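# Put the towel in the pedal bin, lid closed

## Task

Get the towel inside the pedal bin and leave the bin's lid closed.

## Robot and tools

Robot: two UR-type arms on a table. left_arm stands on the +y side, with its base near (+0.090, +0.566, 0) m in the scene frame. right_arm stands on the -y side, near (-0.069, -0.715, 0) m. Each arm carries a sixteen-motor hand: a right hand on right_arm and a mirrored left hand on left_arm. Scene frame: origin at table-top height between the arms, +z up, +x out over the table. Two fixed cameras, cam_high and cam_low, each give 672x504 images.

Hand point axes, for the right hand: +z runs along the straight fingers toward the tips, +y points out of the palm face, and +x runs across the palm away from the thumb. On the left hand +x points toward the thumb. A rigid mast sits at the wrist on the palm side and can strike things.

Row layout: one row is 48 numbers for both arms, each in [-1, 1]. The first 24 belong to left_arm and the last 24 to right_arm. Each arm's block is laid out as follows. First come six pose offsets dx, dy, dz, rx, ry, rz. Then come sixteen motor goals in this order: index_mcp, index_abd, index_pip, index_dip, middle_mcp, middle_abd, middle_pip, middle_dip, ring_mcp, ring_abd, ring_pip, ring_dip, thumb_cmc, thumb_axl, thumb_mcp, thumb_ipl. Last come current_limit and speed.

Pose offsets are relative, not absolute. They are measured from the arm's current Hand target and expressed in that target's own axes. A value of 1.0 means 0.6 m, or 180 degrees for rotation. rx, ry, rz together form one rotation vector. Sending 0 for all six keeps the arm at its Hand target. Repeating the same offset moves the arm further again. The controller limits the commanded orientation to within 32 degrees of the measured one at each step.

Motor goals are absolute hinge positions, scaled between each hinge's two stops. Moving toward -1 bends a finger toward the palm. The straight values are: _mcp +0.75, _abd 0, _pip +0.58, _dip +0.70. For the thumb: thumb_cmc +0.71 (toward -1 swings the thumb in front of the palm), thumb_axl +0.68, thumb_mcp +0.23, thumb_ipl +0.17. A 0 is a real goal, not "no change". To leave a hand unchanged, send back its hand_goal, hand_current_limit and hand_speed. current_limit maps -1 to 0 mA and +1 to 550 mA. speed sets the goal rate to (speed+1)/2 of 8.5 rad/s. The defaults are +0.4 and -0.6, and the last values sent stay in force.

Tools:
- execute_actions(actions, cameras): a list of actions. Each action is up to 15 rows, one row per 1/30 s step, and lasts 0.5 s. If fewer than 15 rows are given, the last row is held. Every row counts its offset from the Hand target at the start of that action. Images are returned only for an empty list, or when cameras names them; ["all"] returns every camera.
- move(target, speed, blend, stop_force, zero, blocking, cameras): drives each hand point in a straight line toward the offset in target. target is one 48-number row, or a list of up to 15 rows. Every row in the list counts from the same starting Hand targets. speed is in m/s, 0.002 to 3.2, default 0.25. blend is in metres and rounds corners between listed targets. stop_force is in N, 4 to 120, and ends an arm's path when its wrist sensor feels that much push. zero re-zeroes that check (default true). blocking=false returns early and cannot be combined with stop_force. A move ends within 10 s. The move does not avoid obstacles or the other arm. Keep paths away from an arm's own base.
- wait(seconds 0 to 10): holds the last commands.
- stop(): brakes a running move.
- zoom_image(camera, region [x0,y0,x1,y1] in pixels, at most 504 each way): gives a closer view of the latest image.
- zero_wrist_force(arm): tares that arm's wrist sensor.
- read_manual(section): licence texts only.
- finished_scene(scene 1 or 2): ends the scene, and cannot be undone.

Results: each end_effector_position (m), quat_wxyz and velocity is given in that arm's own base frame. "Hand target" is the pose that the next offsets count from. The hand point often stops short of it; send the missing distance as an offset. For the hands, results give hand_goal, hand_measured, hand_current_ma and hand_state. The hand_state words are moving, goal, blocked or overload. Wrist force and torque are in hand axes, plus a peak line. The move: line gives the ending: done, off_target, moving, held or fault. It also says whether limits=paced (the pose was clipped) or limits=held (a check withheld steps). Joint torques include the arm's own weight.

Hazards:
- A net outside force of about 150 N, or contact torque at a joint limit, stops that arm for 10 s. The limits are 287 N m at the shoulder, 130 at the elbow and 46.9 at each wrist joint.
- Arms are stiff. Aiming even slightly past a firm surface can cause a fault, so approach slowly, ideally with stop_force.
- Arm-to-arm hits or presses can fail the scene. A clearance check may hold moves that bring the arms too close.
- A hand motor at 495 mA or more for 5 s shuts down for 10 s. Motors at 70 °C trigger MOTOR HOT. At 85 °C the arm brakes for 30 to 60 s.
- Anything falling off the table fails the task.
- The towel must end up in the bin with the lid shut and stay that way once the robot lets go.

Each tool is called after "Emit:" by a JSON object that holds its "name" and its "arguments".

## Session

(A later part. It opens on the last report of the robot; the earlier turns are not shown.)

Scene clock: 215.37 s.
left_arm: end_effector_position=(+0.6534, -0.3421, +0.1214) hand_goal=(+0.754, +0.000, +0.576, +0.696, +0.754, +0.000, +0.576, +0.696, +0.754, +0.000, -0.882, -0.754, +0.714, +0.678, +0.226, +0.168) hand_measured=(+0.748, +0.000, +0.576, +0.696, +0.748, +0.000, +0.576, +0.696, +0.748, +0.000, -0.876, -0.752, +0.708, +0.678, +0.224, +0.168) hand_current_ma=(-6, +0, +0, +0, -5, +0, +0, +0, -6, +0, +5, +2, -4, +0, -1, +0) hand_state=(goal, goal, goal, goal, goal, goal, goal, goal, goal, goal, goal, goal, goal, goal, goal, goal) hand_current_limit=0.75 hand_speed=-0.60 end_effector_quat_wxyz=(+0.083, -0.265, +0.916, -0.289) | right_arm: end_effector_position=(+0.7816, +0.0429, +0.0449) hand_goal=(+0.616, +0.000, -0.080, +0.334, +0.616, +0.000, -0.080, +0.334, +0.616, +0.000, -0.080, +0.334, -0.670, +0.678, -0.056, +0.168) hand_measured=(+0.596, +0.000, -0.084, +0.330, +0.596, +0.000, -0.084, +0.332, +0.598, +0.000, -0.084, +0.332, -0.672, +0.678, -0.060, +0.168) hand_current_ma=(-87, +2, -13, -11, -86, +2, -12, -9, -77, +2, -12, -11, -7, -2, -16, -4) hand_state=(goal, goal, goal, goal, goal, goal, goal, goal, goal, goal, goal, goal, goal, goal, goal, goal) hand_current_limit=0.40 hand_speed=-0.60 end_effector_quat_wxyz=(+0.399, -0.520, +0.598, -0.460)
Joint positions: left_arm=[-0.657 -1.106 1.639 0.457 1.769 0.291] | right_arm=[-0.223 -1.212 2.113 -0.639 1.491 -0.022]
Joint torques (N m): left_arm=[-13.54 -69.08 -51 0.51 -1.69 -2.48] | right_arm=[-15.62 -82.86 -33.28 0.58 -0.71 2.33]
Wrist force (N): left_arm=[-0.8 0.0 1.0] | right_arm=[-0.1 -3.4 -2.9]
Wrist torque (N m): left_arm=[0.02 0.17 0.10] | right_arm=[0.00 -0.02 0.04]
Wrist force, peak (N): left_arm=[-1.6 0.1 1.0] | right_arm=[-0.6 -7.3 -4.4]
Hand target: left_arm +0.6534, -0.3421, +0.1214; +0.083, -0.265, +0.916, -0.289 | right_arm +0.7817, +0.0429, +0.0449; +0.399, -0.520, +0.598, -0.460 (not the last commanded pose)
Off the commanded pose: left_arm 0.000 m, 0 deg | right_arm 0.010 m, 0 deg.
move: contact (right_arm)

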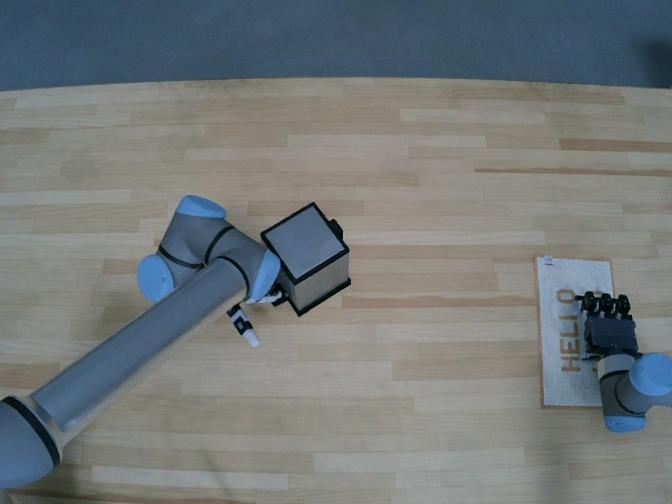

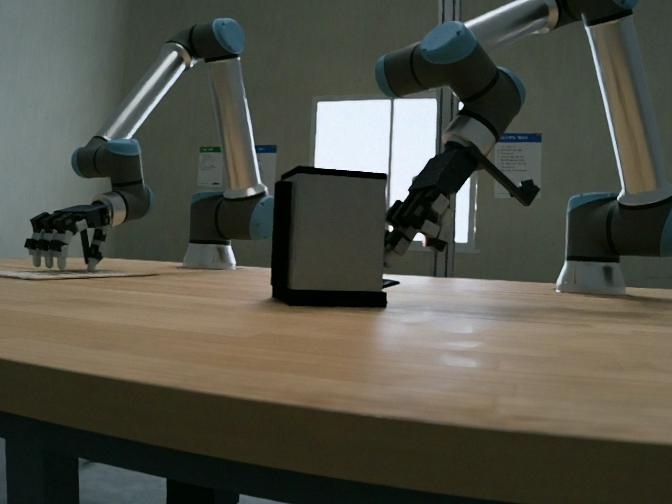

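Emit:
{"name": "move", "arguments": {"target": [[0,0,0,0,0,0,0.754,0,0.576,0.696,0.754,0,0.576,0.696,0.754,0,-0.883,-0.754,0.714,0.678,0.226,0.168,0.75,-0.6,0,-0.0241,-0.0065,0,0,0,0.616,0,-0.08,0.333,0.616,0,-0.08,0.333,0.616,0,-0.08,0.333,-0.671,0.677,-0.056,0.168,0.4,-0.6],[0,0,0,0,0,0,0.754,0,0.576,0.696,0.754,0,0.576,0.696,0.754,0,-0.883,-0.754,0.714,0.678,0.226,0.168,0.75,-0.6,0,-0.0371,0.0418,0,0,0,0.616,0,-0.08,0.333,0.616,0,-0.08,0.333,0.616,0,-0.08,0.333,-0.671,0.677,-0.056,0.168,0.4,-0.6],[0,0,0,0,0,0,0.754,0,0.576,0.696,0.754,0,0.576,0.696,0.754,0,-0.883,-0.754,0.714,0.678,0.226,0.168,0.75,-0.6,0,-0.0098,0.0492,0,0,0,0.616,0,-0.08,0.333,0.616,0,-0.08,0.333,0.616,0,-0.08,0.333,-0.671,0.677,-0.056,0.168,0.4,-0.6]], "speed": [0.05, 0.08, 0.03], "cameras": []}}

Emit:
{"name": "execute_actions", "arguments": {"actions": [[[0,0,0,0,0,0,0.754,0,0.576,0.696,0.754,0,0.576,0.696,0.754,0,-0.883,-0.754,0.714,0.678,0.226,0.168,0.75,-0.6,0,0,0,0,0,0,0.36,0,-0.08,0.333,0.36,0,-0.08,0.333,0.36,0,-0.08,0.333,-0.671,0.677,-0.056,0.168,0,-0.8]]], "cameras": ["all"]}}

Emit:
{"name": "zoom_image", "arguments": {"camera": "cam_high", "region": [470, 200, 672, 430]}}

Emit:
{"name": "zoom_image", "arguments": {"camera": "cam_low", "region": [0, 180, 130, 310]}}

Scene clock: 232.07 s.
left_arm: end_effector_position=(+0.6534, -0.3421, +0.1214) hand_goal=(+0.754, +0.000, +0.576, +0.696, +0.754, +0.000, +0.576, +0.696, +0.754, +0.000, -0.882, -0.754, +0.714, +0.678, +0.226, +0.168) hand_measured=(+0.748, +0.000, +0.576, +0.696, +0.748, +0.000, +0.576, +0.696, +0.748, +0.000, -0.876, -0.752, +0.708, +0.678, +0.224, +0.168) hand_current_ma=(-6, +0, +0, +0, -5, +0, +0, +0, -6, +0, +5, +2, -4, +0, -1, +0) hand_state=(goal, goal, goal, goal, goal, goal, goal, goal, goal, goal, goal, goal, goal, goal, goal, goal) hand_current_limit=0.75 hand_speed=-0.60 end_effector_quat_wxyz=(+0.083, -0.265, +0.916, -0.289) | right_arm: end_effector_position=(+0.8115, +0.0387, +0.0431) hand_goal=(+0.616, +0.000, -0.080, +0.334, +0.616, +0.000, -0.080, +0.334, +0.616, +0.000, -0.080, +0.334, -0.670, +0.678, -0.056, +0.168) hand_measured=(+0.596, +0.000, -0.084, +0.330, +0.596, +0.000, -0.084, +0.332, +0.598, +0.000, -0.084, +0.332, -0.674, +0.678, -0.062, +0.166) hand_current_ma=(-87, +2, -13, -11, -86, +2, -12, -9, -77, +2, -12, -11, -19, -2, -33, -6) hand_state=(goal, goal, goal, goal, goal, goal, goal, goal, goal, goal, goal, goal, goal, goal, goal, goal) hand_current_limit=0.40 hand_speed=-0.60 end_effector_quat_wxyz=(+0.399, -0.520, +0.598, -0.460)
Joint positions: left_arm=[-0.657 -1.106 1.639 0.457 1.769 0.291] | right_arm=[-0.218 -1.173 2.054 -0.62 1.495 -0.021]
Joint torques (N m): left_arm=[-10.19 -67.68 -49.84 0.58 -1.29 -2.64] | right_arm=[12.44 -29.72 -12.02 -1.42 1.11 2.48]
Wrist force (N): left_arm=[-0.7 -0.1 1.0] | right_arm=[-2.0 -19.9 -10.0]
Wrist torque (N m): left_arm=[0.01 0.15 0.11] | right_arm=[-1.16 0.10 0.09]
Wrist force, peak (N): left_arm=[-1.0 -0.4 1.5] | right_arm=[-2.0 -19.9 -10.0]
Hand target: left_arm +0.6534, -0.3421, +0.1214; +0.083, -0.265, +0.916, -0.289 | right_arm +0.8114, +0.0387, +0.0429; +0.399, -0.520, +0.598, -0.460
Off the commanded pose: left_arm 0.000 m, 0 deg | right_arm 0.000 m, 0 deg.
move: done
No camera images: "cameras" was empty.

Scene clock: 232.77 s.
left_arm: end_effector_position=(+0.6534, -0.3421, +0.1214) hand_goal=(+0.754, +0.000, +0.576, +0.696, +0.754, +0.000, +0.576, +0.696, +0.754, +0.000, -0.882, -0.754, +0.714, +0.678, +0.226, +0.168) hand_measured=(+0.748, +0.000, +0.576, +0.696, +0.748, +0.000, +0.576, +0.696, +0.748, +0.000, -0.876, -0.752, +0.708, +0.678, +0.224, +0.168) hand_current_ma=(-6, +0, +0, +0, -5, +0, +0, +0, -6, +0, +5, +2, -4, +0, -1, +0) hand_state=(goal, goal, goal, goal, goal, goal, goal, goal, goal, goal, goal, goal, goal, goal, goal, goal) hand_current_limit=0.75 hand_speed=-0.60 end_effector_quat_wxyz=(+0.083, -0.265, +0.916, -0.289) | right_arm: end_effector_position=(+0.8114, +0.0387, +0.0430) hand_goal=(+0.360, +0.000, -0.080, +0.334, +0.360, +0.000, -0.080, +0.334, +0.360, +0.000, -0.080, +0.334, -0.670, +0.678, -0.056, +0.168) hand_measured=(+0.422, +0.000, -0.076, +0.332, +0.420, +0.000, -0.076, +0.332, +0.416, +0.000, -0.076, +0.332, -0.676, +0.678, -0.062, +0.166) hand_current_ma=(+275, +2, +19, -4, +275, +2, +17, -4, +269, +2, +19, -5, -20, -2, -35, -7) hand_state=(blocked, goal, goal, goal, blocked, goal, goal, goal, blocked, goal, goal, goal, goal, goal, goal, goal) hand_current_limit=0.00 hand_speed=-0.80 end_effector_quat_wxyz=(+0.399, -0.520, +0.598, -0.460)
Joint positions: left_arm=[-0.657 -1.106 1.639 0.457 1.769 0.291] | right_arm=[-0.218 -1.173 2.055 -0.62 1.495 -0.021]
Joint torques (N m): left_arm=[-12.36 -65.29 -50.27 0.61 -1.28 -2.05] | right_arm=[7.47 -27.02 -11.2 3.47 0.28 2.18]
Wrist force (N): left_arm=[-0.6 0.1 1.1] | right_arm=[-2.1 -28.5 -10.2]
Wrist torque (N m): left_arm=[0.01 0.16 0.11] | right_arm=[-0.74 0.10 -0.11]
Wrist force, peak (N): left_arm=[-1.1 -0.1 1.2] | right_arm=[-2.4 -29.0 -10.6]
Hand target: left_arm +0.6534, -0.3421, +0.1214; +0.083, -0.265, +0.916, -0.289 | right_arm +0.8114, +0.0387, +0.0429; +0.399, -0.520, +0.598, -0.460
Off the commanded pose: left_arm 0.000 m, 0 deg | right_arm 0.000 m, 0 deg.
Step readings (end_effector_position of left_arm | right_arm):
0: (+0.6534, -0.3421, +0.1214) | (+0.8115, +0.0387, +0.0431)
1: (+0.6534, -0.3421, +0.1214) | (+0.8114, +0.0387, +0.0431)
2: (+0.6534, -0.3421, +0.1214) | (+0.8114, +0.0387, +0.0431)
4: (+0.6534, -0.3421, +0.1214) | (+0.8114, +0.0387, +0.0430)
8: (+0.6534, -0.3421, +0.1214) | (+0.8114, +0.0387, +0.0430)
15: (+0.6534, -0.3421, +0.1214) | (+0.8114, +0.0387, +0.0430)

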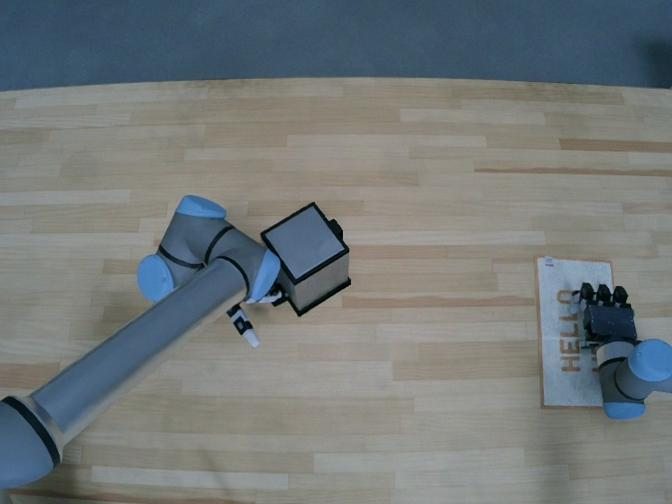

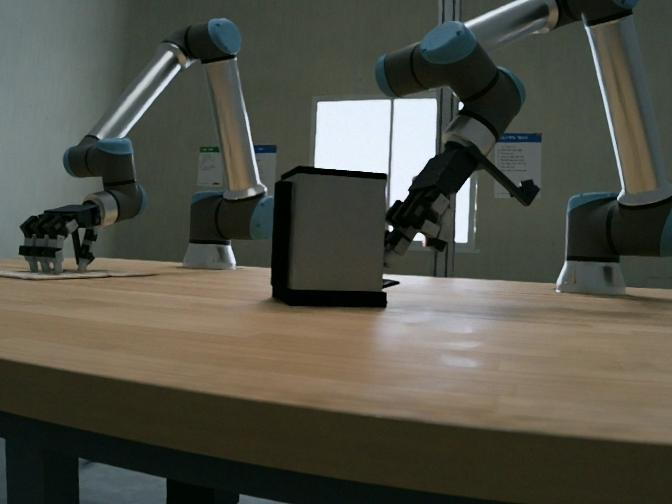

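Scaled by 2.191 from the camera's 672x504 image, which has a finer 960x720 frame.

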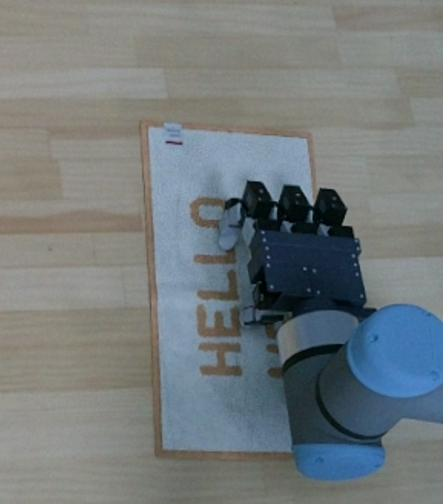

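Scaled by 3.877 from the camera's 672x504 image, which has a finer 960x720 frame.

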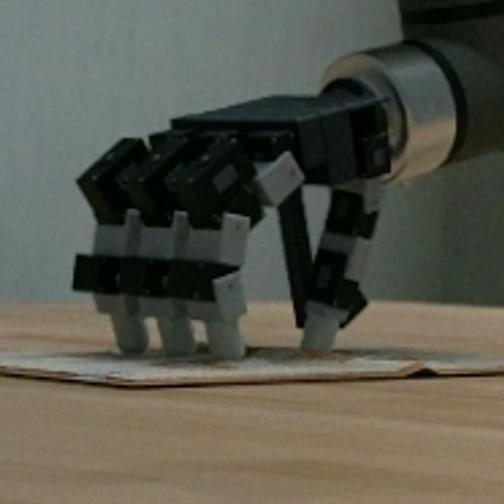

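Emit:
{"name": "execute_actions", "arguments": {"actions": [[[0,0,0,0,0,0,0.754,0,0.576,0.696,0.754,0,0.576,0.696,0.754,0,-0.883,-0.754,0.714,0.678,0.226,0.168,0.75,-0.6,0,0,0,0,0,0,0.2,0,-0.08,0.31,0.2,0,-0.08,0.31,0.2,0,-0.08,0.31,-0.671,0.677,-0.056,0.168,0.1,-0.8]],
[[0,0,0,0,0,0,0.754,0,0.576,0.696,0.754,0,0.576,0.696,0.754,0,-0.883,-0.754,0.714,0.678,0.226,0.168,0.75,-0.6,0,0,0,0,0,0,0.06,0,-0.08,0.29,0.06,0,-0.08,0.29,0.06,0,-0.08,0.29,-0.671,0.677,-0.056,0.168,0.3,-0.8]]], "cameras": ["all"]}}

Emit:
{"name": "zoom_image", "arguments": {"camera": "cam_high", "region": [470, 200, 672, 430]}}

Emit:
{"name": "zoom_image", "arguments": {"camera": "cam_low", "region": [0, 180, 130, 310]}}

Scene clock: 242.40 s.
left_arm: end_effector_position=(+0.6534, -0.3421, +0.1214) hand_goal=(+0.754, +0.000, +0.576, +0.696, +0.754, +0.000, +0.576, +0.696, +0.754, +0.000, -0.882, -0.754, +0.714, +0.678, +0.226, +0.168) hand_measured=(+0.748, +0.000, +0.576, +0.696, +0.748, +0.000, +0.576, +0.696, +0.748, +0.000, -0.876, -0.752, +0.708, +0.678, +0.224, +0.168) hand_current_ma=(-6, +0, +0, +0, -5, +0, +0, +0, -6, +0, +5, +2, -4, +0, -1, +0) hand_state=(goal, goal, goal, goal, goal, goal, goal, goal, goal, goal, goal, goal, goal, goal, goal, goal) hand_current_limit=0.75 hand_speed=-0.60 end_effector_quat_wxyz=(+0.083, -0.265, +0.916, -0.289) | right_arm: end_effector_position=(+0.8114, +0.0387, +0.0429) hand_goal=(+0.060, +0.000, -0.080, +0.290, +0.060, +0.000, -0.080, +0.290, +0.060, +0.000, -0.080, +0.290, -0.670, +0.678, -0.056, +0.168) hand_measured=(+0.402, +0.000, -0.072, +0.296, +0.398, +0.000, -0.074, +0.294, +0.392, +0.000, -0.074, +0.294, -0.676, +0.678, -0.062, +0.166) hand_current_ma=(+358, +2, +28, +19, +358, +2, +26, +15, +357, +2, +27, +12, -20, -2, -35, -7) hand_state=(blocked, goal, goal, goal, blocked, goal, goal, goal, blocked, goal, goal, goal, goal, goal, goal, goal) hand_current_limit=0.30 hand_speed=-0.80 end_effector_quat_wxyz=(+0.399, -0.520, +0.598, -0.460)
Joint positions: left_arm=[-0.657 -1.106 1.639 0.457 1.769 0.291] | right_arm=[-0.218 -1.173 2.055 -0.62 1.495 -0.021]
Joint torques (N m): left_arm=[-13.09 -68.65 -51.34 0.4 -1.23 -2.3] | right_arm=[-8.12 -25.84 -10.83 3.56 -0.09 -2.23]
Wrist force (N): left_arm=[-0.9 -0.3 0.8] | right_arm=[-2.1 -30.6 -9.5]
Wrist torque (N m): left_arm=[-0.01 0.18 0.10] | right_arm=[-0.74 0.09 -0.17]
Wrist force, peak (N): left_arm=[-1.4 -0.2 1.1] | right_arm=[-1.7 -30.7 -10.4]
Hand target: left_arm +0.6534, -0.3421, +0.1214; +0.083, -0.265, +0.916, -0.289 | right_arm +0.8114, +0.0387, +0.0429; +0.399, -0.520, +0.598, -0.460
Off the commanded pose: left_arm 0.000 m, 0 deg | right_arm 0.000 m, 0 deg.
Step readings (end_effector_position of left_arm | right_arm):
0: (+0.6534, -0.3421, +0.1214) | (+0.8114, +0.0387, +0.0429)
1: (+0.6534, -0.3421, +0.1214) | (+0.8114, +0.0387, +0.0429)
2: (+0.6534, -0.3421, +0.1214) | (+0.8114, +0.0387, +0.0429)
4: (+0.6534, -0.3421, +0.1214) | (+0.8114, +0.0387, +0.0429)
8: (+0.6534, -0.3421, +0.1214) | (+0.8114, +0.0387, +0.0429)
15: (+0.6534, -0.3421, +0.1214) | (+0.8114, +0.0387, +0.0429)
16: (+0.6534, -0.3421, +0.1214) | (+0.8114, +0.0387, +0.0429)
17: (+0.6534, -0.3421, +0.1214) | (+0.8114, +0.0387, +0.0429)
19: (+0.6534, -0.3421, +0.1214) | (+0.8114, +0.0387, +0.0429)
23: (+0.6534, -0.3421, +0.1214) | (+0.8114, +0.0387, +0.0429)
30: (+0.6534, -0.3421, +0.1214) | (+0.8114, +0.0387, +0.0429)

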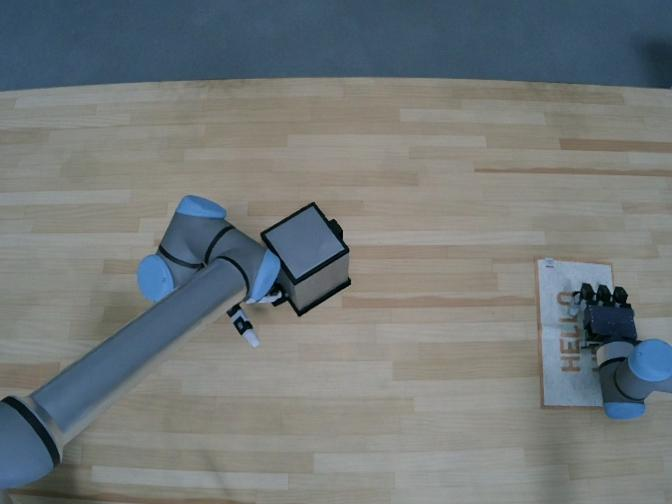

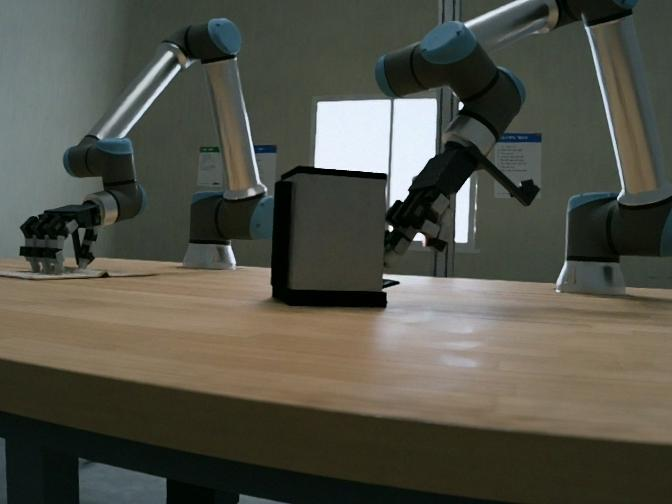

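Scaled by 2.191 from the camera's 672x504 image, which has a finer 960x720 frame.

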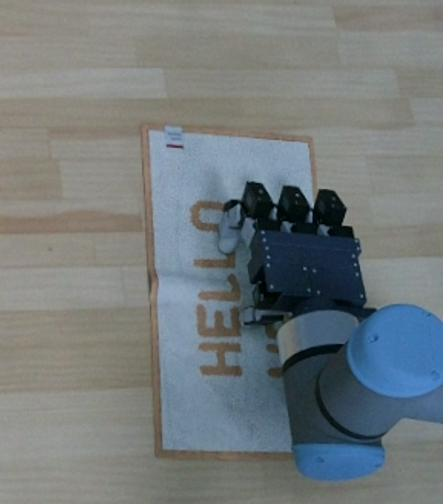

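Scaled by 3.877 from the camera's 672x504 image, which has a finer 960x720 frame.

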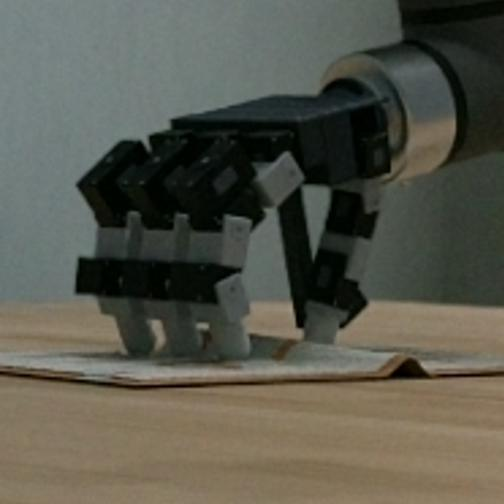

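Emit:
{"name": "execute_actions", "arguments": {"actions": [[[0,0,0,0,0,0,0.754,0,0.576,0.696,0.754,0,0.576,0.696,0.754,0,-0.883,-0.754,0.714,0.678,0.226,0.168,0.75,-0.6,0,-0.0016,-0.0004,0,0,0,0.0,0,-0.08,0.29,0.0,0,-0.08,0.29,0.0,0,-0.08,0.29,-0.671,0.677,-0.056,0.168,0.75,-0.8]],
[[0,0,0,0,0,0,0.754,0,0.576,0.696,0.754,0,0.576,0.696,0.754,0,-0.883,-0.754,0.714,0.678,0.226,0.168,0.75,-0.6,0,-0.0016,-0.0004,0,0,0,0.0,0,-0.05,0.29,0.0,0,-0.05,0.29,0.0,0,-0.05,0.29,-0.671,0.677,-0.056,0.168,0.75,-0.8]]], "cameras": ["all"]}}

Emit:
{"name": "zoom_image", "arguments": {"camera": "cam_low", "region": [0, 180, 130, 310]}}

Scene clock: 254.53 s.
left_arm: end_effector_position=(+0.6534, -0.3421, +0.1214) hand_goal=(+0.754, +0.000, +0.576, +0.696, +0.754, +0.000, +0.576, +0.696, +0.754, +0.000, -0.882, -0.754, +0.714, +0.678, +0.226, +0.168) hand_measured=(+0.748, +0.000, +0.576, +0.696, +0.748, +0.000, +0.576, +0.696, +0.748, +0.000, -0.876, -0.752, +0.708, +0.678, +0.224, +0.168) hand_current_ma=(-6, +0, +0, +0, -5, +0, +0, +0, -6, +0, +5, +2, -4, +0, -1, +0) hand_state=(goal, goal, goal, goal, goal, goal, goal, goal, goal, goal, goal, goal, goal, goal, goal, goal) hand_current_limit=0.75 hand_speed=-0.60 end_effector_quat_wxyz=(+0.083, -0.265, +0.916, -0.289) | right_arm: end_effector_position=(+0.8114, +0.0387, +0.0449) hand_goal=(+0.000, +0.000, -0.050, +0.290, +0.000, +0.000, -0.050, +0.290, +0.000, +0.000, -0.050, +0.290, -0.670, +0.678, -0.056, +0.168) hand_measured=(+0.350, +0.000, -0.042, +0.288, +0.344, +0.000, -0.042, +0.288, +0.338, +0.000, -0.042, +0.286, -0.672, +0.678, -0.058, +0.166) hand_current_ma=(+481, +2, +33, -8, +481, +2, +28, -9, +481, +2, +31, -13, -11, -2, -6, -7) hand_state=(blocked, goal, goal, goal, blocked, goal, goal, goal, blocked, goal, goal, goal, goal, goal, goal, goal) hand_current_limit=0.75 hand_speed=-0.80 end_effector_quat_wxyz=(+0.399, -0.520, +0.598, -0.460)
Joint positions: left_arm=[-0.657 -1.106 1.639 0.457 1.769 0.291] | right_arm=[-0.218 -1.176 2.054 -0.616 1.495 -0.021]
Joint torques (N m): left_arm=[-12.49 -67.33 -51.73 0.28 -1.39 -2.13] | right_arm=[-11.47 -74.47 -23.2 4.65 0.43 -3.02]
Wrist force (N): left_arm=[-0.8 -0.2 1.2] | right_arm=[-0.4 -17.1 -1.9]
Wrist torque (N m): left_arm=[-0.03 0.17 0.11] | right_arm=[0.63 0.03 -0.34]
Wrist force, peak (N): left_arm=[-0.9 0.1 1.6] | right_arm=[-2.0 -32.6 -9.4]
Hand target: left_arm +0.6534, -0.3421, +0.1214; +0.083, -0.265, +0.916, -0.289 | right_arm +0.8114, +0.0387, +0.0449; +0.399, -0.520, +0.598, -0.460
Off the commanded pose: left_arm 0.000 m, 0 deg | right_arm 0.000 m, 0 deg.
Step readings (end_effector_position of left_arm | right_arm):
0: (+0.6534, -0.3421, +0.1214) | (+0.8114, +0.0387, +0.0429)
1: (+0.6534, -0.3421, +0.1214) | (+0.8114, +0.0387, +0.0429)
2: (+0.6534, -0.3421, +0.1214) | (+0.8114, +0.0387, +0.0429)
4: (+0.6534, -0.3421, +0.1214) | (+0.8113, +0.0387, +0.0433)
8: (+0.6534, -0.3421, +0.1214) | (+0.8113, +0.0387, +0.0436)
15: (+0.6534, -0.3421, +0.1214) | (+0.8114, +0.0387, +0.0439)
16: (+0.6534, -0.3421, +0.1214) | (+0.8114, +0.0387, +0.0439)
17: (+0.6534, -0.3421, +0.1214) | (+0.8114, +0.0387, +0.0440)
19: (+0.6534, -0.3421, +0.1214) | (+0.8114, +0.0387, +0.0444)
23: (+0.6534, -0.3421, +0.1214) | (+0.8114, +0.0387, +0.0448)
30: (+0.6534, -0.3421, +0.1214) | (+0.8114, +0.0387, +0.0449)

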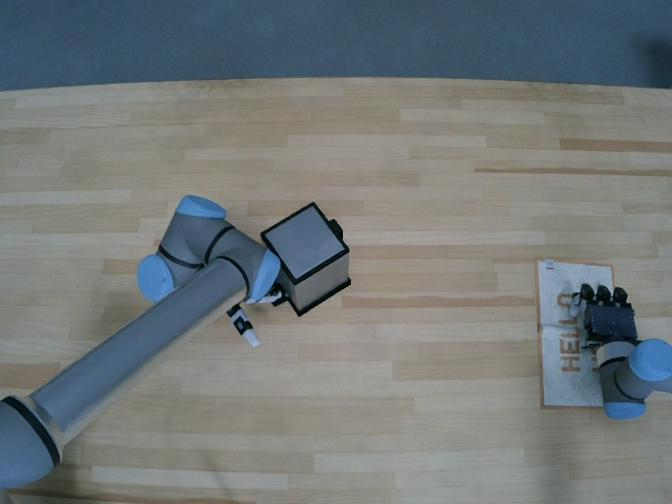

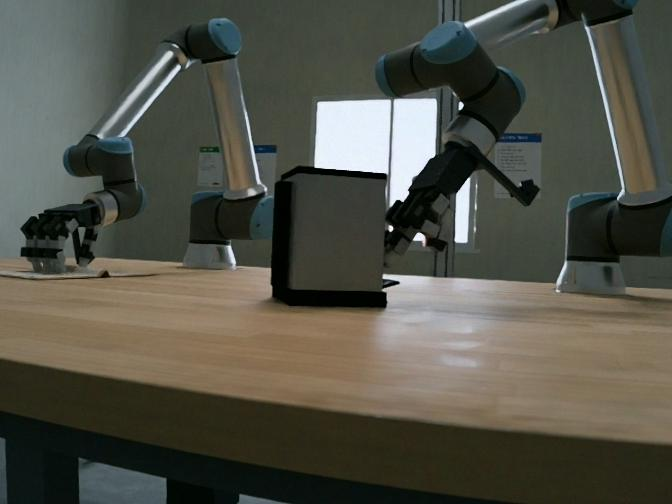

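Scaled by 3.877 from the camera's 672x504 image, which has a finer 960x720 frame.

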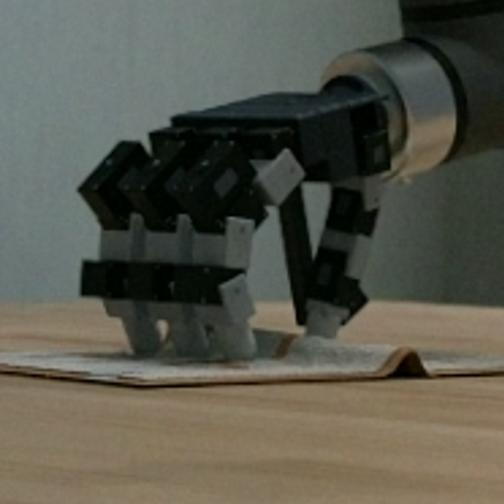

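Emit:
{"name": "execute_actions", "arguments": {"actions": [[[0,0,0,0,0,0,0.754,0,0.576,0.696,0.754,0,0.576,0.696,0.754,0,-0.883,-0.754,0.714,0.678,0.226,0.168,0.75,-0.6,0,0,0,0,0,0,0.0,0,-0.2,0.2,0.0,0,-0.2,0.2,0.0,0,-0.2,0.2,-0.671,0.677,-0.056,0.168,0.7,-0.8]],
[[0,0,0,0,0,0,0.754,0,0.576,0.696,0.754,0,0.576,0.696,0.754,0,-0.883,-0.754,0.714,0.678,0.226,0.168,0.75,-0.6,0,0,0,0,0,0,0.0,0,-0.3,0.1,0.0,0,-0.3,0.1,0.0,0,-0.3,0.1,-0.671,0.677,-0.1,0.168,0.7,-0.8]]], "cameras": ["all"]}}

Emit:
{"name": "zoom_image", "arguments": {"camera": "cam_low", "region": [0, 180, 130, 310]}}

Emit:
{"name": "zoom_image", "arguments": {"camera": "cam_high", "region": [470, 200, 672, 430]}}

Scene clock: 264.20 s.
left_arm: end_effector_position=(+0.6534, -0.3421, +0.1214) hand_goal=(+0.754, +0.000, +0.576, +0.696, +0.754, +0.000, +0.576, +0.696, +0.754, +0.000, -0.882, -0.754, +0.714, +0.678, +0.226, +0.168) hand_measured=(+0.748, +0.000, +0.576, +0.696, +0.748, +0.000, +0.576, +0.696, +0.748, +0.000, -0.876, -0.752, +0.708, +0.678, +0.224, +0.168) hand_current_ma=(-6, +0, +0, +0, -5, +0, +0, +0, -6, +0, +5, +2, -4, +0, -1, +0) hand_state=(goal, goal, goal, goal, goal, goal, goal, goal, goal, goal, goal, goal, goal, goal, goal, goal) hand_current_limit=0.75 hand_speed=-0.60 end_effector_quat_wxyz=(+0.083, -0.265, +0.916, -0.289) | right_arm: end_effector_position=(+0.8114, +0.0387, +0.0449) hand_goal=(+0.000, +0.000, -0.300, +0.100, +0.000, +0.000, -0.300, +0.100, +0.000, +0.000, -0.300, +0.100, -0.670, +0.678, -0.100, +0.168) hand_measured=(+0.002, +0.000, -0.294, +0.104, +0.002, +0.000, -0.294, +0.104, +0.000, +0.000, -0.294, +0.104, -0.672, +0.678, -0.076, +0.172) hand_current_ma=(+5, +2, +27, +17, +6, +2, +25, +13, +1, +2, +21, +14, -11, -2, +132, +26) hand_state=(goal, goal, goal, goal, goal, goal, goal, goal, goal, goal, goal, goal, goal, goal, blocked, goal) hand_current_limit=0.70 hand_speed=-0.80 end_effector_quat_wxyz=(+0.399, -0.520, +0.598, -0.460)
Joint positions: left_arm=[-0.657 -1.106 1.639 0.457 1.769 0.291] | right_arm=[-0.218 -1.176 2.054 -0.616 1.495 -0.021]
Joint torques (N m): left_arm=[-11.03 -69.29 -49.65 0.84 -1.16 -2.33] | right_arm=[3.12 -74.74 -23.6 -2.9 1.83 -2.26]
Wrist force (N): left_arm=[-0.8 -0.1 0.9] | right_arm=[0.3 -2.5 -2.5]
Wrist torque (N m): left_arm=[0.01 0.17 0.11] | right_arm=[0.06 -0.03 -0.01]
Wrist force, peak (N): left_arm=[-1.3 0.0 1.4] | right_arm=[-0.4 -17.4 -1.2]
Hand target: left_arm +0.6534, -0.3421, +0.1214; +0.083, -0.265, +0.916, -0.289 | right_arm +0.8114, +0.0387, +0.0449; +0.399, -0.520, +0.598, -0.460
Off the commanded pose: left_arm 0.000 m, 0 deg | right_arm 0.000 m, 0 deg.
Step readings (end_effector_position of left_arm | right_arm):
0: (+0.6534, -0.3421, +0.1214) | (+0.8114, +0.0387, +0.0449)
1: (+0.6534, -0.3421, +0.1214) | (+0.8114, +0.0387, +0.0449)
2: (+0.6534, -0.3421, +0.1214) | (+0.8114, +0.0387, +0.0449)
4: (+0.6534, -0.3421, +0.1214) | (+0.8114, +0.0387, +0.0449)
8: (+0.6534, -0.3421, +0.1214) | (+0.8114, +0.0387, +0.0449)
15: (+0.6534, -0.3421, +0.1214) | (+0.8114, +0.0387, +0.0449)
16: (+0.6534, -0.3421, +0.1214) | (+0.8114, +0.0387, +0.0449)
17: (+0.6534, -0.3421, +0.1214) | (+0.8114, +0.0387, +0.0449)
19: (+0.6534, -0.3421, +0.1214) | (+0.8114, +0.0387, +0.0449)
23: (+0.6534, -0.3421, +0.1214) | (+0.8114, +0.0387, +0.0449)
30: (+0.6534, -0.3421, +0.1214) | (+0.8114, +0.0387, +0.0449)

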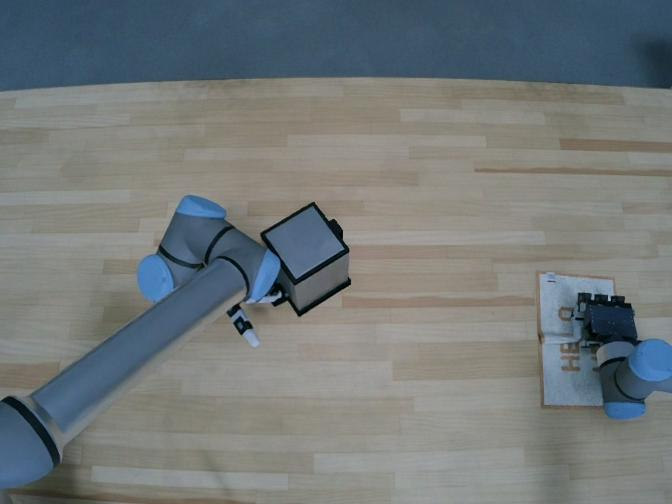

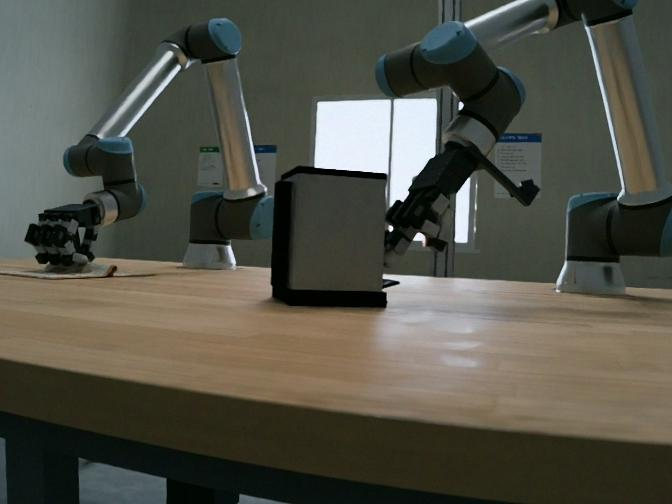

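Scaled by 3.877 from the camera's 672x504 image, which has a finer 960x720 frame.

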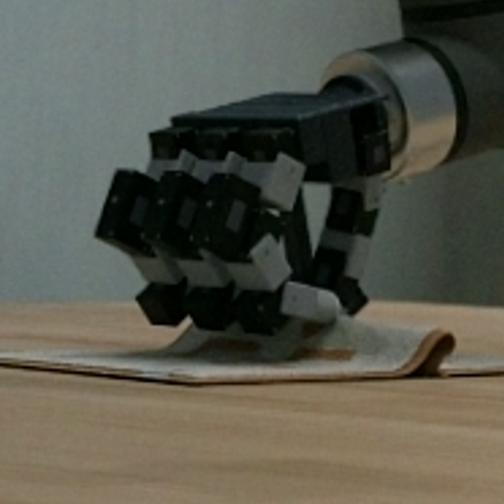

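Scaled by 2.191 from the camera's 672x504 image, which has a finer 960x720 frame.

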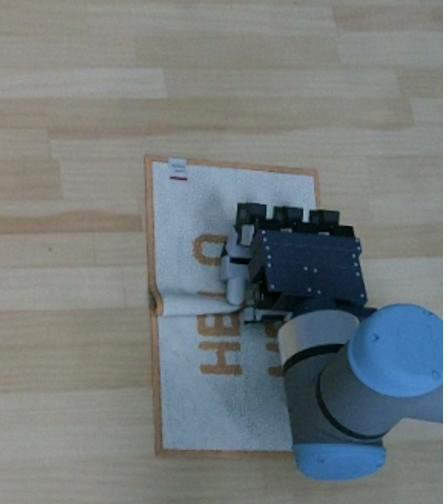

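Emit:
{"name": "execute_actions", "arguments": {"actions": [[[0,0,0,0,0,0,0.754,0,0.576,0.696,0.754,0,0.576,0.696,0.754,0,-0.883,-0.754,0.714,0.678,0.226,0.168,0.75,-0.6,0,0.0016,0.0004,0,0,0,0.25,0,-0.3,0.15,0.25,0,-0.3,0.15,0.25,0,-0.3,0.15,-0.671,0.677,-0.056,0.168,0.4,-0.7]],
[[0,0,0,0,0,0,0.754,0,0.576,0.696,0.754,0,0.576,0.696,0.754,0,-0.883,-0.754,0.714,0.678,0.226,0.168,0.75,-0.6,0,0,0,0,0,0,0.2,0,-0.1,0.29,0.2,0,-0.1,0.29,0.2,0,-0.1,0.29,-0.671,0.677,-0.056,0.168,0.4,-0.7]]], "cameras": ["all"]}}

Emit:
{"name": "zoom_image", "arguments": {"camera": "cam_low", "region": [0, 180, 130, 310]}}

Emit:
{"name": "zoom_image", "arguments": {"camera": "cam_high", "region": [470, 200, 672, 430]}}

Scene clock: 285.03 s.
left_arm: end_effector_position=(+0.6534, -0.3421, +0.1214) hand_goal=(+0.754, +0.000, +0.576, +0.696, +0.754, +0.000, +0.576, +0.696, +0.754, +0.000, -0.882, -0.754, +0.714, +0.678, +0.226, +0.168) hand_measured=(+0.748, +0.000, +0.576, +0.696, +0.748, +0.000, +0.576, +0.696, +0.748, +0.000, -0.876, -0.752, +0.708, +0.678, +0.224, +0.168) hand_current_ma=(-6, +0, +0, +0, -5, +0, +0, +0, -6, +0, +5, +2, -4, +0, -1, +0) hand_state=(goal, goal, goal, goal, goal, goal, goal, goal, goal, goal, goal, goal, goal, goal, goal, goal) hand_current_limit=0.75 hand_speed=-0.60 end_effector_quat_wxyz=(+0.083, -0.265, +0.916, -0.289) | right_arm: end_effector_position=(+0.8114, +0.0387, +0.0439) hand_goal=(+0.200, +0.000, -0.100, +0.290, +0.200, +0.000, -0.100, +0.290, +0.200, +0.000, -0.100, +0.290, -0.670, +0.678, -0.056, +0.168) hand_measured=(+0.190, +0.000, -0.130, +0.280, +0.190, +0.000, -0.130, +0.282, +0.192, +0.000, -0.128, +0.280, -0.674, +0.678, -0.068, +0.164) hand_current_ma=(-39, +2, -130, -39, -40, +2, -126, -34, -35, +2, -118, -37, -15, -2, -67, -16) hand_state=(goal, goal, blocked, goal, goal, goal, blocked, goal, goal, goal, blocked, goal, goal, goal, goal, goal) hand_current_limit=0.40 hand_speed=-0.70 end_effector_quat_wxyz=(+0.399, -0.520, +0.598, -0.460)
Joint positions: left_arm=[-0.657 -1.106 1.639 0.457 1.769 0.291] | right_arm=[-0.218 -1.174 2.054 -0.618 1.495 -0.021]
Joint torques (N m): left_arm=[-12.52 -66.12 -49.89 0.98 -1.32 -1.57] | right_arm=[12.29 -37.43 -16.67 0.08 1.3 -1.06]
Wrist force (N): left_arm=[-0.8 -0.2 1.1] | right_arm=[-0.3 -13.6 -5.9]
Wrist torque (N m): left_arm=[-0.02 0.18 0.11] | right_arm=[-0.36 0.04 -0.09]
Wrist force, peak (N): left_arm=[-1.1 -0.1 1.5] | right_arm=[-0.4 -14.2 -5.8]
Hand target: left_arm +0.6534, -0.3421, +0.1214; +0.083, -0.265, +0.916, -0.289 | right_arm +0.8114, +0.0387, +0.0439; +0.399, -0.520, +0.598, -0.460
Off the commanded pose: left_arm 0.000 m, 0 deg | right_arm 0.000 m, 0 deg.
Step readings (end_effector_position of left_arm | right_arm):
0: (+0.6534, -0.3421, +0.1214) | (+0.8114, +0.0387, +0.0449)
1: (+0.6534, -0.3421, +0.1214) | (+0.8114, +0.0387, +0.0449)
2: (+0.6534, -0.3421, +0.1214) | (+0.8115, +0.0387, +0.0449)
4: (+0.6534, -0.3421, +0.1214) | (+0.8115, +0.0387, +0.0446)
8: (+0.6534, -0.3421, +0.1214) | (+0.8115, +0.0387, +0.0442)
15: (+0.6534, -0.3421, +0.1214) | (+0.8114, +0.0387, +0.0440)
16: (+0.6534, -0.3421, +0.1214) | (+0.8114, +0.0387, +0.0440)
17: (+0.6534, -0.3421, +0.1214) | (+0.8114, +0.0387, +0.0440)
19: (+0.6534, -0.3421, +0.1214) | (+0.8114, +0.0387, +0.0440)
23: (+0.6534, -0.3421, +0.1214) | (+0.8114, +0.0387, +0.0440)
30: (+0.6534, -0.3421, +0.1214) | (+0.8114, +0.0387, +0.0439)

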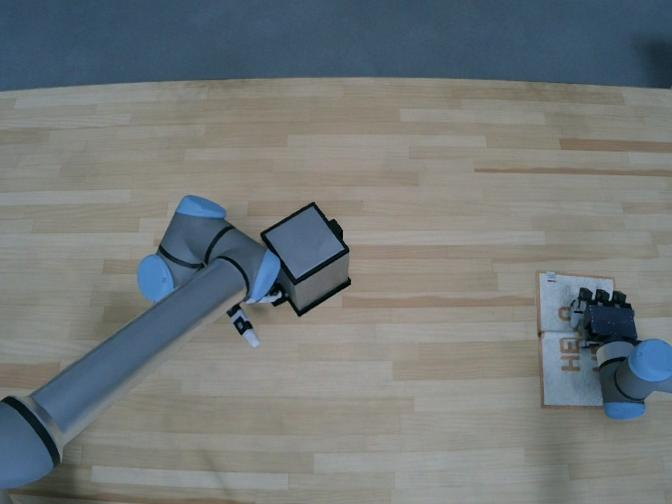

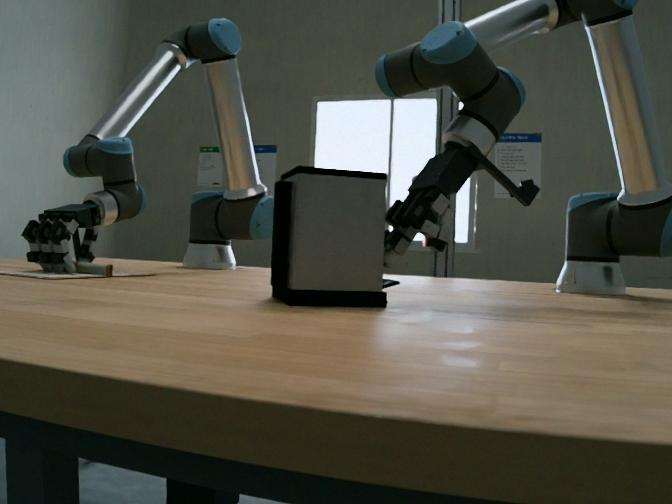

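Scaled by 3.877 from the camera's 672x504 image, which has a finer 960x720 frame.

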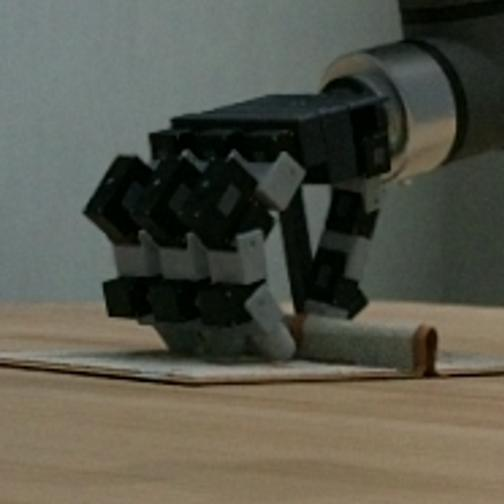

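Scaled by 2.191 from the camera's 672x504 image, which has a finer 960x720 frame.

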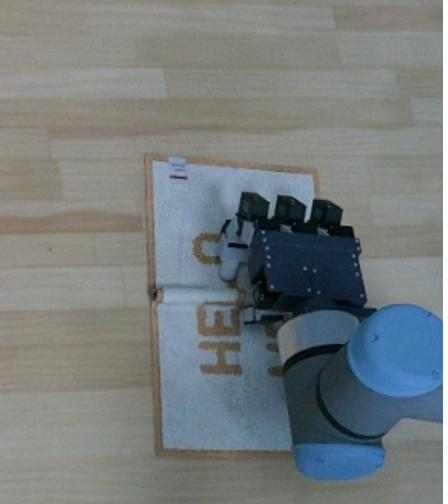

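Emit:
{"name": "execute_actions", "arguments": {"actions": [[[0,0,0,0,0,0,0.754,0,0.576,0.696,0.754,0,0.576,0.696,0.754,0,-0.883,-0.754,0.714,0.678,0.226,0.168,0.75,-0.6,0,-0.0024,-0.0006,0,0,0,0.05,0,-0.05,0.3,0.05,0,-0.05,0.3,0.05,0,-0.05,0.3,-0.671,0.677,-0.056,0.168,0.5,-0.8]],
[[0,0,0,0,0,0,0.754,0,0.576,0.696,0.754,0,0.576,0.696,0.754,0,-0.883,-0.754,0.714,0.678,0.226,0.168,0.75,-0.6,0,-0.0024,-0.0006,0,0,0,-0.15,0,-0.05,0.3,-0.15,0,-0.05,0.3,-0.15,0,-0.05,0.3,-0.671,0.677,-0.1,0.168,0.5,-0.8]],
[[0,0,0,0,0,0,0.754,0,0.576,0.696,0.754,0,0.576,0.696,0.754,0,-0.883,-0.754,0.714,0.678,0.226,0.168,0.75,-0.6,0,0,0,0,0,0,-0.35,0,-0.05,0.3,-0.35,0,-0.05,0.3,-0.35,0,-0.05,0.3,-0.671,0.677,-0.2,0.1,0.5,-0.8]]], "cameras": ["all"]}}

Emit:
{"name": "zoom_image", "arguments": {"camera": "cam_low", "region": [0, 180, 130, 310]}}

Emit:
{"name": "zoom_image", "arguments": {"camera": "cam_high", "region": [470, 200, 672, 430]}}

Scene clock: 295.17 s.
left_arm: end_effector_position=(+0.6534, -0.3421, +0.1214) hand_goal=(+0.754, +0.000, +0.576, +0.696, +0.754, +0.000, +0.576, +0.696, +0.754, +0.000, -0.882, -0.754, +0.714, +0.678, +0.226, +0.168) hand_measured=(+0.748, +0.000, +0.576, +0.696, +0.748, +0.000, +0.576, +0.696, +0.748, +0.000, -0.876, -0.752, +0.708, +0.678, +0.224, +0.168) hand_current_ma=(-6, +0, +0, +0, -5, +0, +0, +0, -6, +0, +5, +2, -4, +0, -1, +0) hand_state=(goal, goal, goal, goal, goal, goal, goal, goal, goal, goal, goal, goal, goal, goal, goal, goal) hand_current_limit=0.75 hand_speed=-0.60 end_effector_quat_wxyz=(+0.083, -0.265, +0.916, -0.289) | right_arm: end_effector_position=(+0.8115, +0.0387, +0.0469) hand_goal=(-0.350, +0.000, -0.050, +0.300, -0.350, +0.000, -0.050, +0.300, -0.350, +0.000, -0.050, +0.300, -0.670, +0.678, -0.200, +0.100) hand_measured=(-0.124, +0.002, -0.030, +0.308, -0.106, -0.002, -0.030, +0.308, -0.342, +0.000, -0.050, +0.298, -0.670, +0.678, -0.074, +0.168) hand_current_ma=(+413, +7, +80, +29, +413, -7, +85, +31, +31, +2, +1, -7, -3, -2, +412, +412) hand_state=(blocked, goal, goal, goal, blocked, goal, blocked, goal, goal, goal, goal, goal, goal, goal, blocked, blocked) hand_current_limit=0.50 hand_speed=-0.80 end_effector_quat_wxyz=(+0.399, -0.520, +0.598, -0.460)
Joint positions: left_arm=[-0.657 -1.106 1.639 0.457 1.769 0.291] | right_arm=[-0.218 -1.178 2.053 -0.613 1.495 -0.021]
Joint torques (N m): left_arm=[-11.17 -69.84 -51.29 1.3 -0.91 -2.09] | right_arm=[13.63 -90.44 -34.48 0.25 0.69 -0.09]
Wrist force (N): left_arm=[-0.6 0.3 1.1] | right_arm=[0.6 -0.2 -1.1]
Wrist torque (N m): left_arm=[0.04 0.16 0.12] | right_arm=[0.33 -0.07 0.05]
Wrist force, peak (N): left_arm=[-0.9 0.3 1.5] | right_arm=[-0.1 -19.4 -5.0]
Hand target: left_arm +0.6534, -0.3421, +0.1214; +0.083, -0.265, +0.916, -0.289 | right_arm +0.8115, +0.0387, +0.0469; +0.399, -0.520, +0.598, -0.460
Off the commanded pose: left_arm 0.000 m, 0 deg | right_arm 0.000 m, 0 deg.
Step readings (end_effector_position of left_arm | right_arm):
0: (+0.6534, -0.3421, +0.1214) | (+0.8114, +0.0387, +0.0439)
1: (+0.6534, -0.3421, +0.1214) | (+0.8114, +0.0387, +0.0439)
2: (+0.6534, -0.3421, +0.1214) | (+0.8114, +0.0387, +0.0440)
4: (+0.6534, -0.3421, +0.1214) | (+0.8114, +0.0387, +0.0445)
8: (+0.6534, -0.3421, +0.1214) | (+0.8114, +0.0387, +0.0451)
15: (+0.6534, -0.3421, +0.1214) | (+0.8114, +0.0387, +0.0453)
16: (+0.6534, -0.3421, +0.1214) | (+0.8114, +0.0387, +0.0453)
17: (+0.6534, -0.3421, +0.1214) | (+0.8114, +0.0387, +0.0455)
19: (+0.6534, -0.3421, +0.1214) | (+0.8113, +0.0388, +0.0461)
23: (+0.6534, -0.3421, +0.1214) | (+0.8114, +0.0387, +0.0467)
30: (+0.6534, -0.3421, +0.1214) | (+0.8115, +0.0387, +0.0469)
31: (+0.6534, -0.3421, +0.1214) | (+0.8115, +0.0387, +0.0469)
32: (+0.6534, -0.3421, +0.1214) | (+0.8115, +0.0387, +0.0469)
34: (+0.6534, -0.3421, +0.1214) | (+0.8115, +0.0387, +0.0469)
38: (+0.6534, -0.3421, +0.1214) | (+0.8115, +0.0387, +0.0469)
45: (+0.6534, -0.3421, +0.1214) | (+0.8115, +0.0387, +0.0469)

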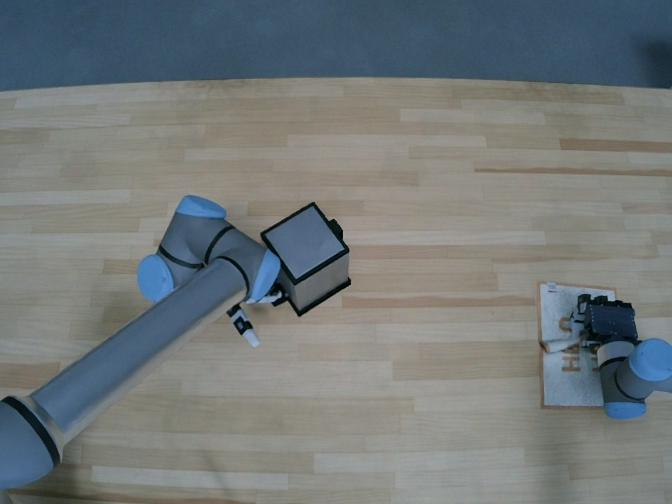

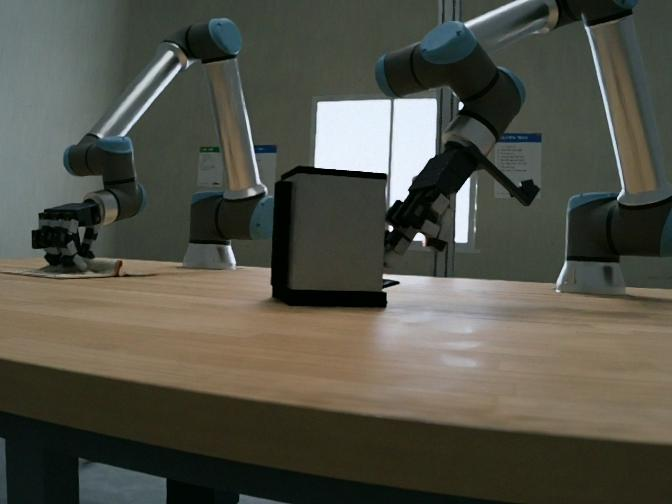

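Scaled by 3.877 from the camera's 672x504 image, which has a finer 960x720 frame.

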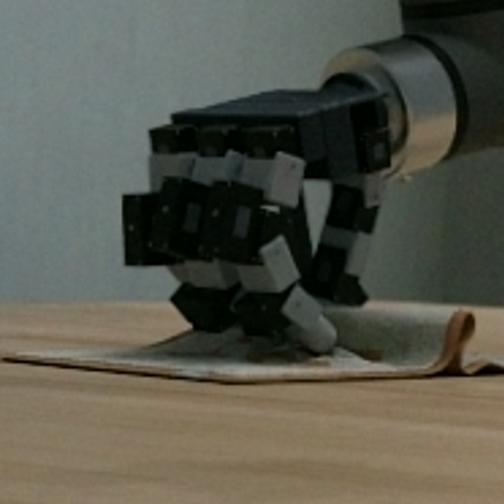

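Scaled by 2.191 from the camera's 672x504 image, which has a finer 960x720 frame.

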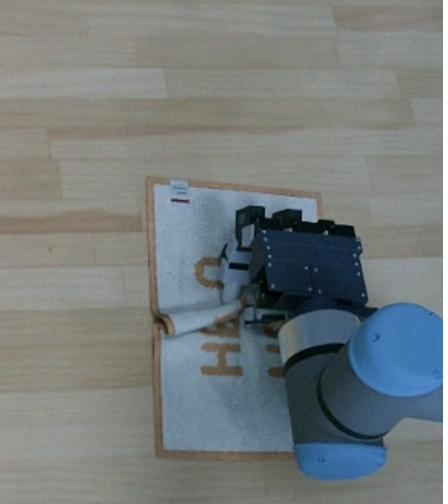

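Emit:
{"name": "move", "arguments": {"target": [0,0,0,0,0,0,0.754,0,0.576,0.696,0.754,0,0.576,0.696,0.754,0,-0.883,-0.754,0.714,0.678,0.226,0.168,0.75,-0.6,0,-0.29,-0.0776,0,0,0,-0.35,0,-0.1,0.25,-0.35,0,-0.1,0.25,-0.35,0,-0.05,0.3,-0.671,0.677,-0.35,-0.05,0.5,-0.8], "speed": 0.08, "cameras": ["all"]}}

Emit:
{"name": "zoom_image", "arguments": {"camera": "cam_low", "region": [0, 130, 180, 310]}}

Emit:
{"name": "zoom_image", "arguments": {"camera": "cam_high", "region": [470, 200, 672, 430]}}

Scene clock: 305.00 s.
left_arm: end_effector_position=(+0.6534, -0.3421, +0.1214) hand_goal=(+0.754, +0.000, +0.576, +0.696, +0.754, +0.000, +0.576, +0.696, +0.754, +0.000, -0.882, -0.754, +0.714, +0.678, +0.226, +0.168) hand_measured=(+0.748, +0.000, +0.576, +0.696, +0.748, +0.000, +0.576, +0.696, +0.748, +0.000, -0.876, -0.752, +0.708, +0.678, +0.224, +0.168) hand_current_ma=(-6, +0, +0, +0, -5, +0, +0, +0, -6, +0, +5, +2, -4, +0, -1, +0) hand_state=(goal, goal, goal, goal, goal, goal, goal, goal, goal, goal, goal, goal, goal, goal, goal, goal) hand_current_limit=0.75 hand_speed=-0.60 end_effector_quat_wxyz=(+0.083, -0.265, +0.916, -0.289) | right_arm: end_effector_position=(+0.8113, +0.0389, +0.2270) hand_goal=(-0.350, +0.000, -0.100, +0.250, -0.350, +0.000, -0.100, +0.250, -0.350, +0.000, -0.050, +0.300, -0.670, +0.678, -0.350, -0.050) hand_measured=(-0.124, +0.008, -0.046, +0.278, -0.112, -0.006, -0.056, +0.268, -0.344, +0.000, -0.050, +0.298, -0.670, +0.678, -0.074, +0.148) hand_current_ma=(+413, +26, +241, +121, +412, -18, +193, +79, +21, +2, +1, -7, -1, -2, +412, +412) hand_state=(blocked, goal, blocked, blocked, blocked, goal, blocked, goal, goal, goal, goal, goal, goal, goal, blocked, blocked) hand_current_limit=0.50 hand_speed=-0.80 end_effector_quat_wxyz=(+0.399, -0.520, +0.598, -0.460)
Joint positions: left_arm=[-0.657 -1.106 1.639 0.457 1.769 0.291] | right_arm=[-0.218 -1.388 1.93 -0.28 1.495 -0.021]
Joint torques (N m): left_arm=[-11.75 -71.01 -49 1.62 -0.95 -1.7] | right_arm=[9.79 -82.56 -45.67 0.81 1.04 1.69]
Wrist force (N): left_arm=[-0.8 -0.1 1.0] | right_arm=[0.9 0.4 -1.1]
Wrist torque (N m): left_arm=[0.00 0.17 0.12] | right_arm=[0.36 -0.08 0.04]
Wrist force, peak (N): left_arm=[-0.9 -0.1 1.6] | right_arm=[1.4 1.4 -0.9]
Hand target: left_arm +0.6534, -0.3421, +0.1214; +0.083, -0.265, +0.916, -0.289 | right_arm +0.8114, +0.0389, +0.2270; +0.399, -0.520, +0.598, -0.460
Off the commanded pose: left_arm 0.000 m, 0 deg | right_arm 0.000 m, 0 deg.
move: done

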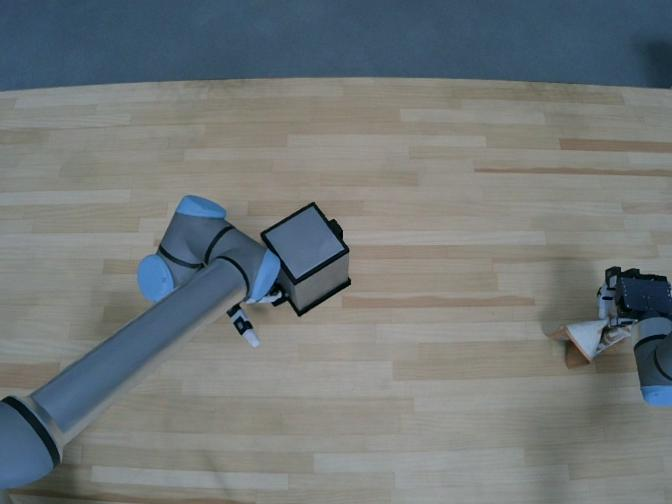

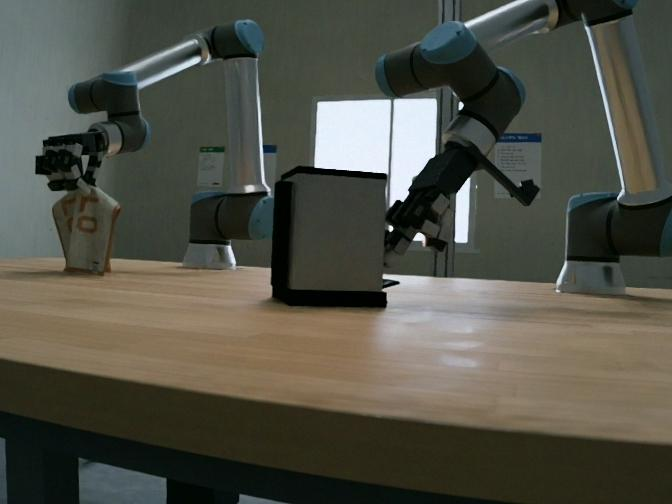

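Scaled by 2.800 from the camera's 672x504 image, which has a finer 960x720 frame.

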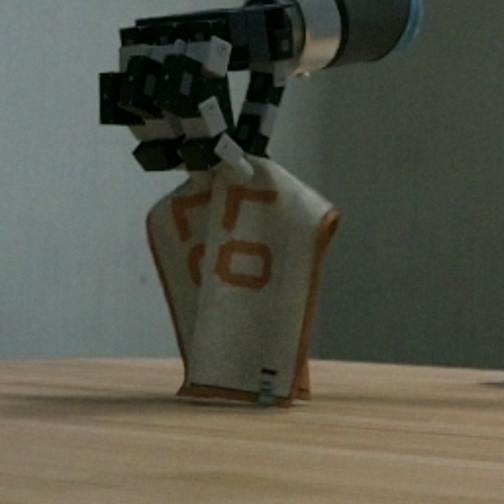

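Scaled by 2.191 from the camera's 672x504 image, which has a finer 960x720 frame.

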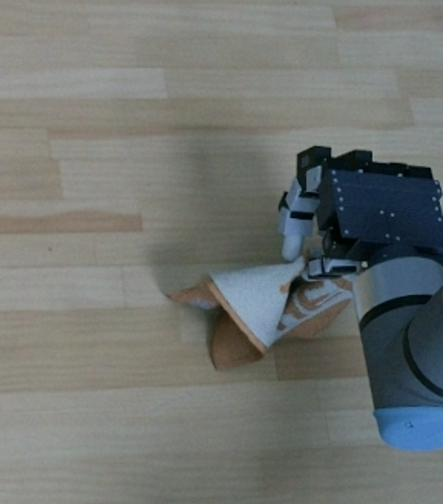

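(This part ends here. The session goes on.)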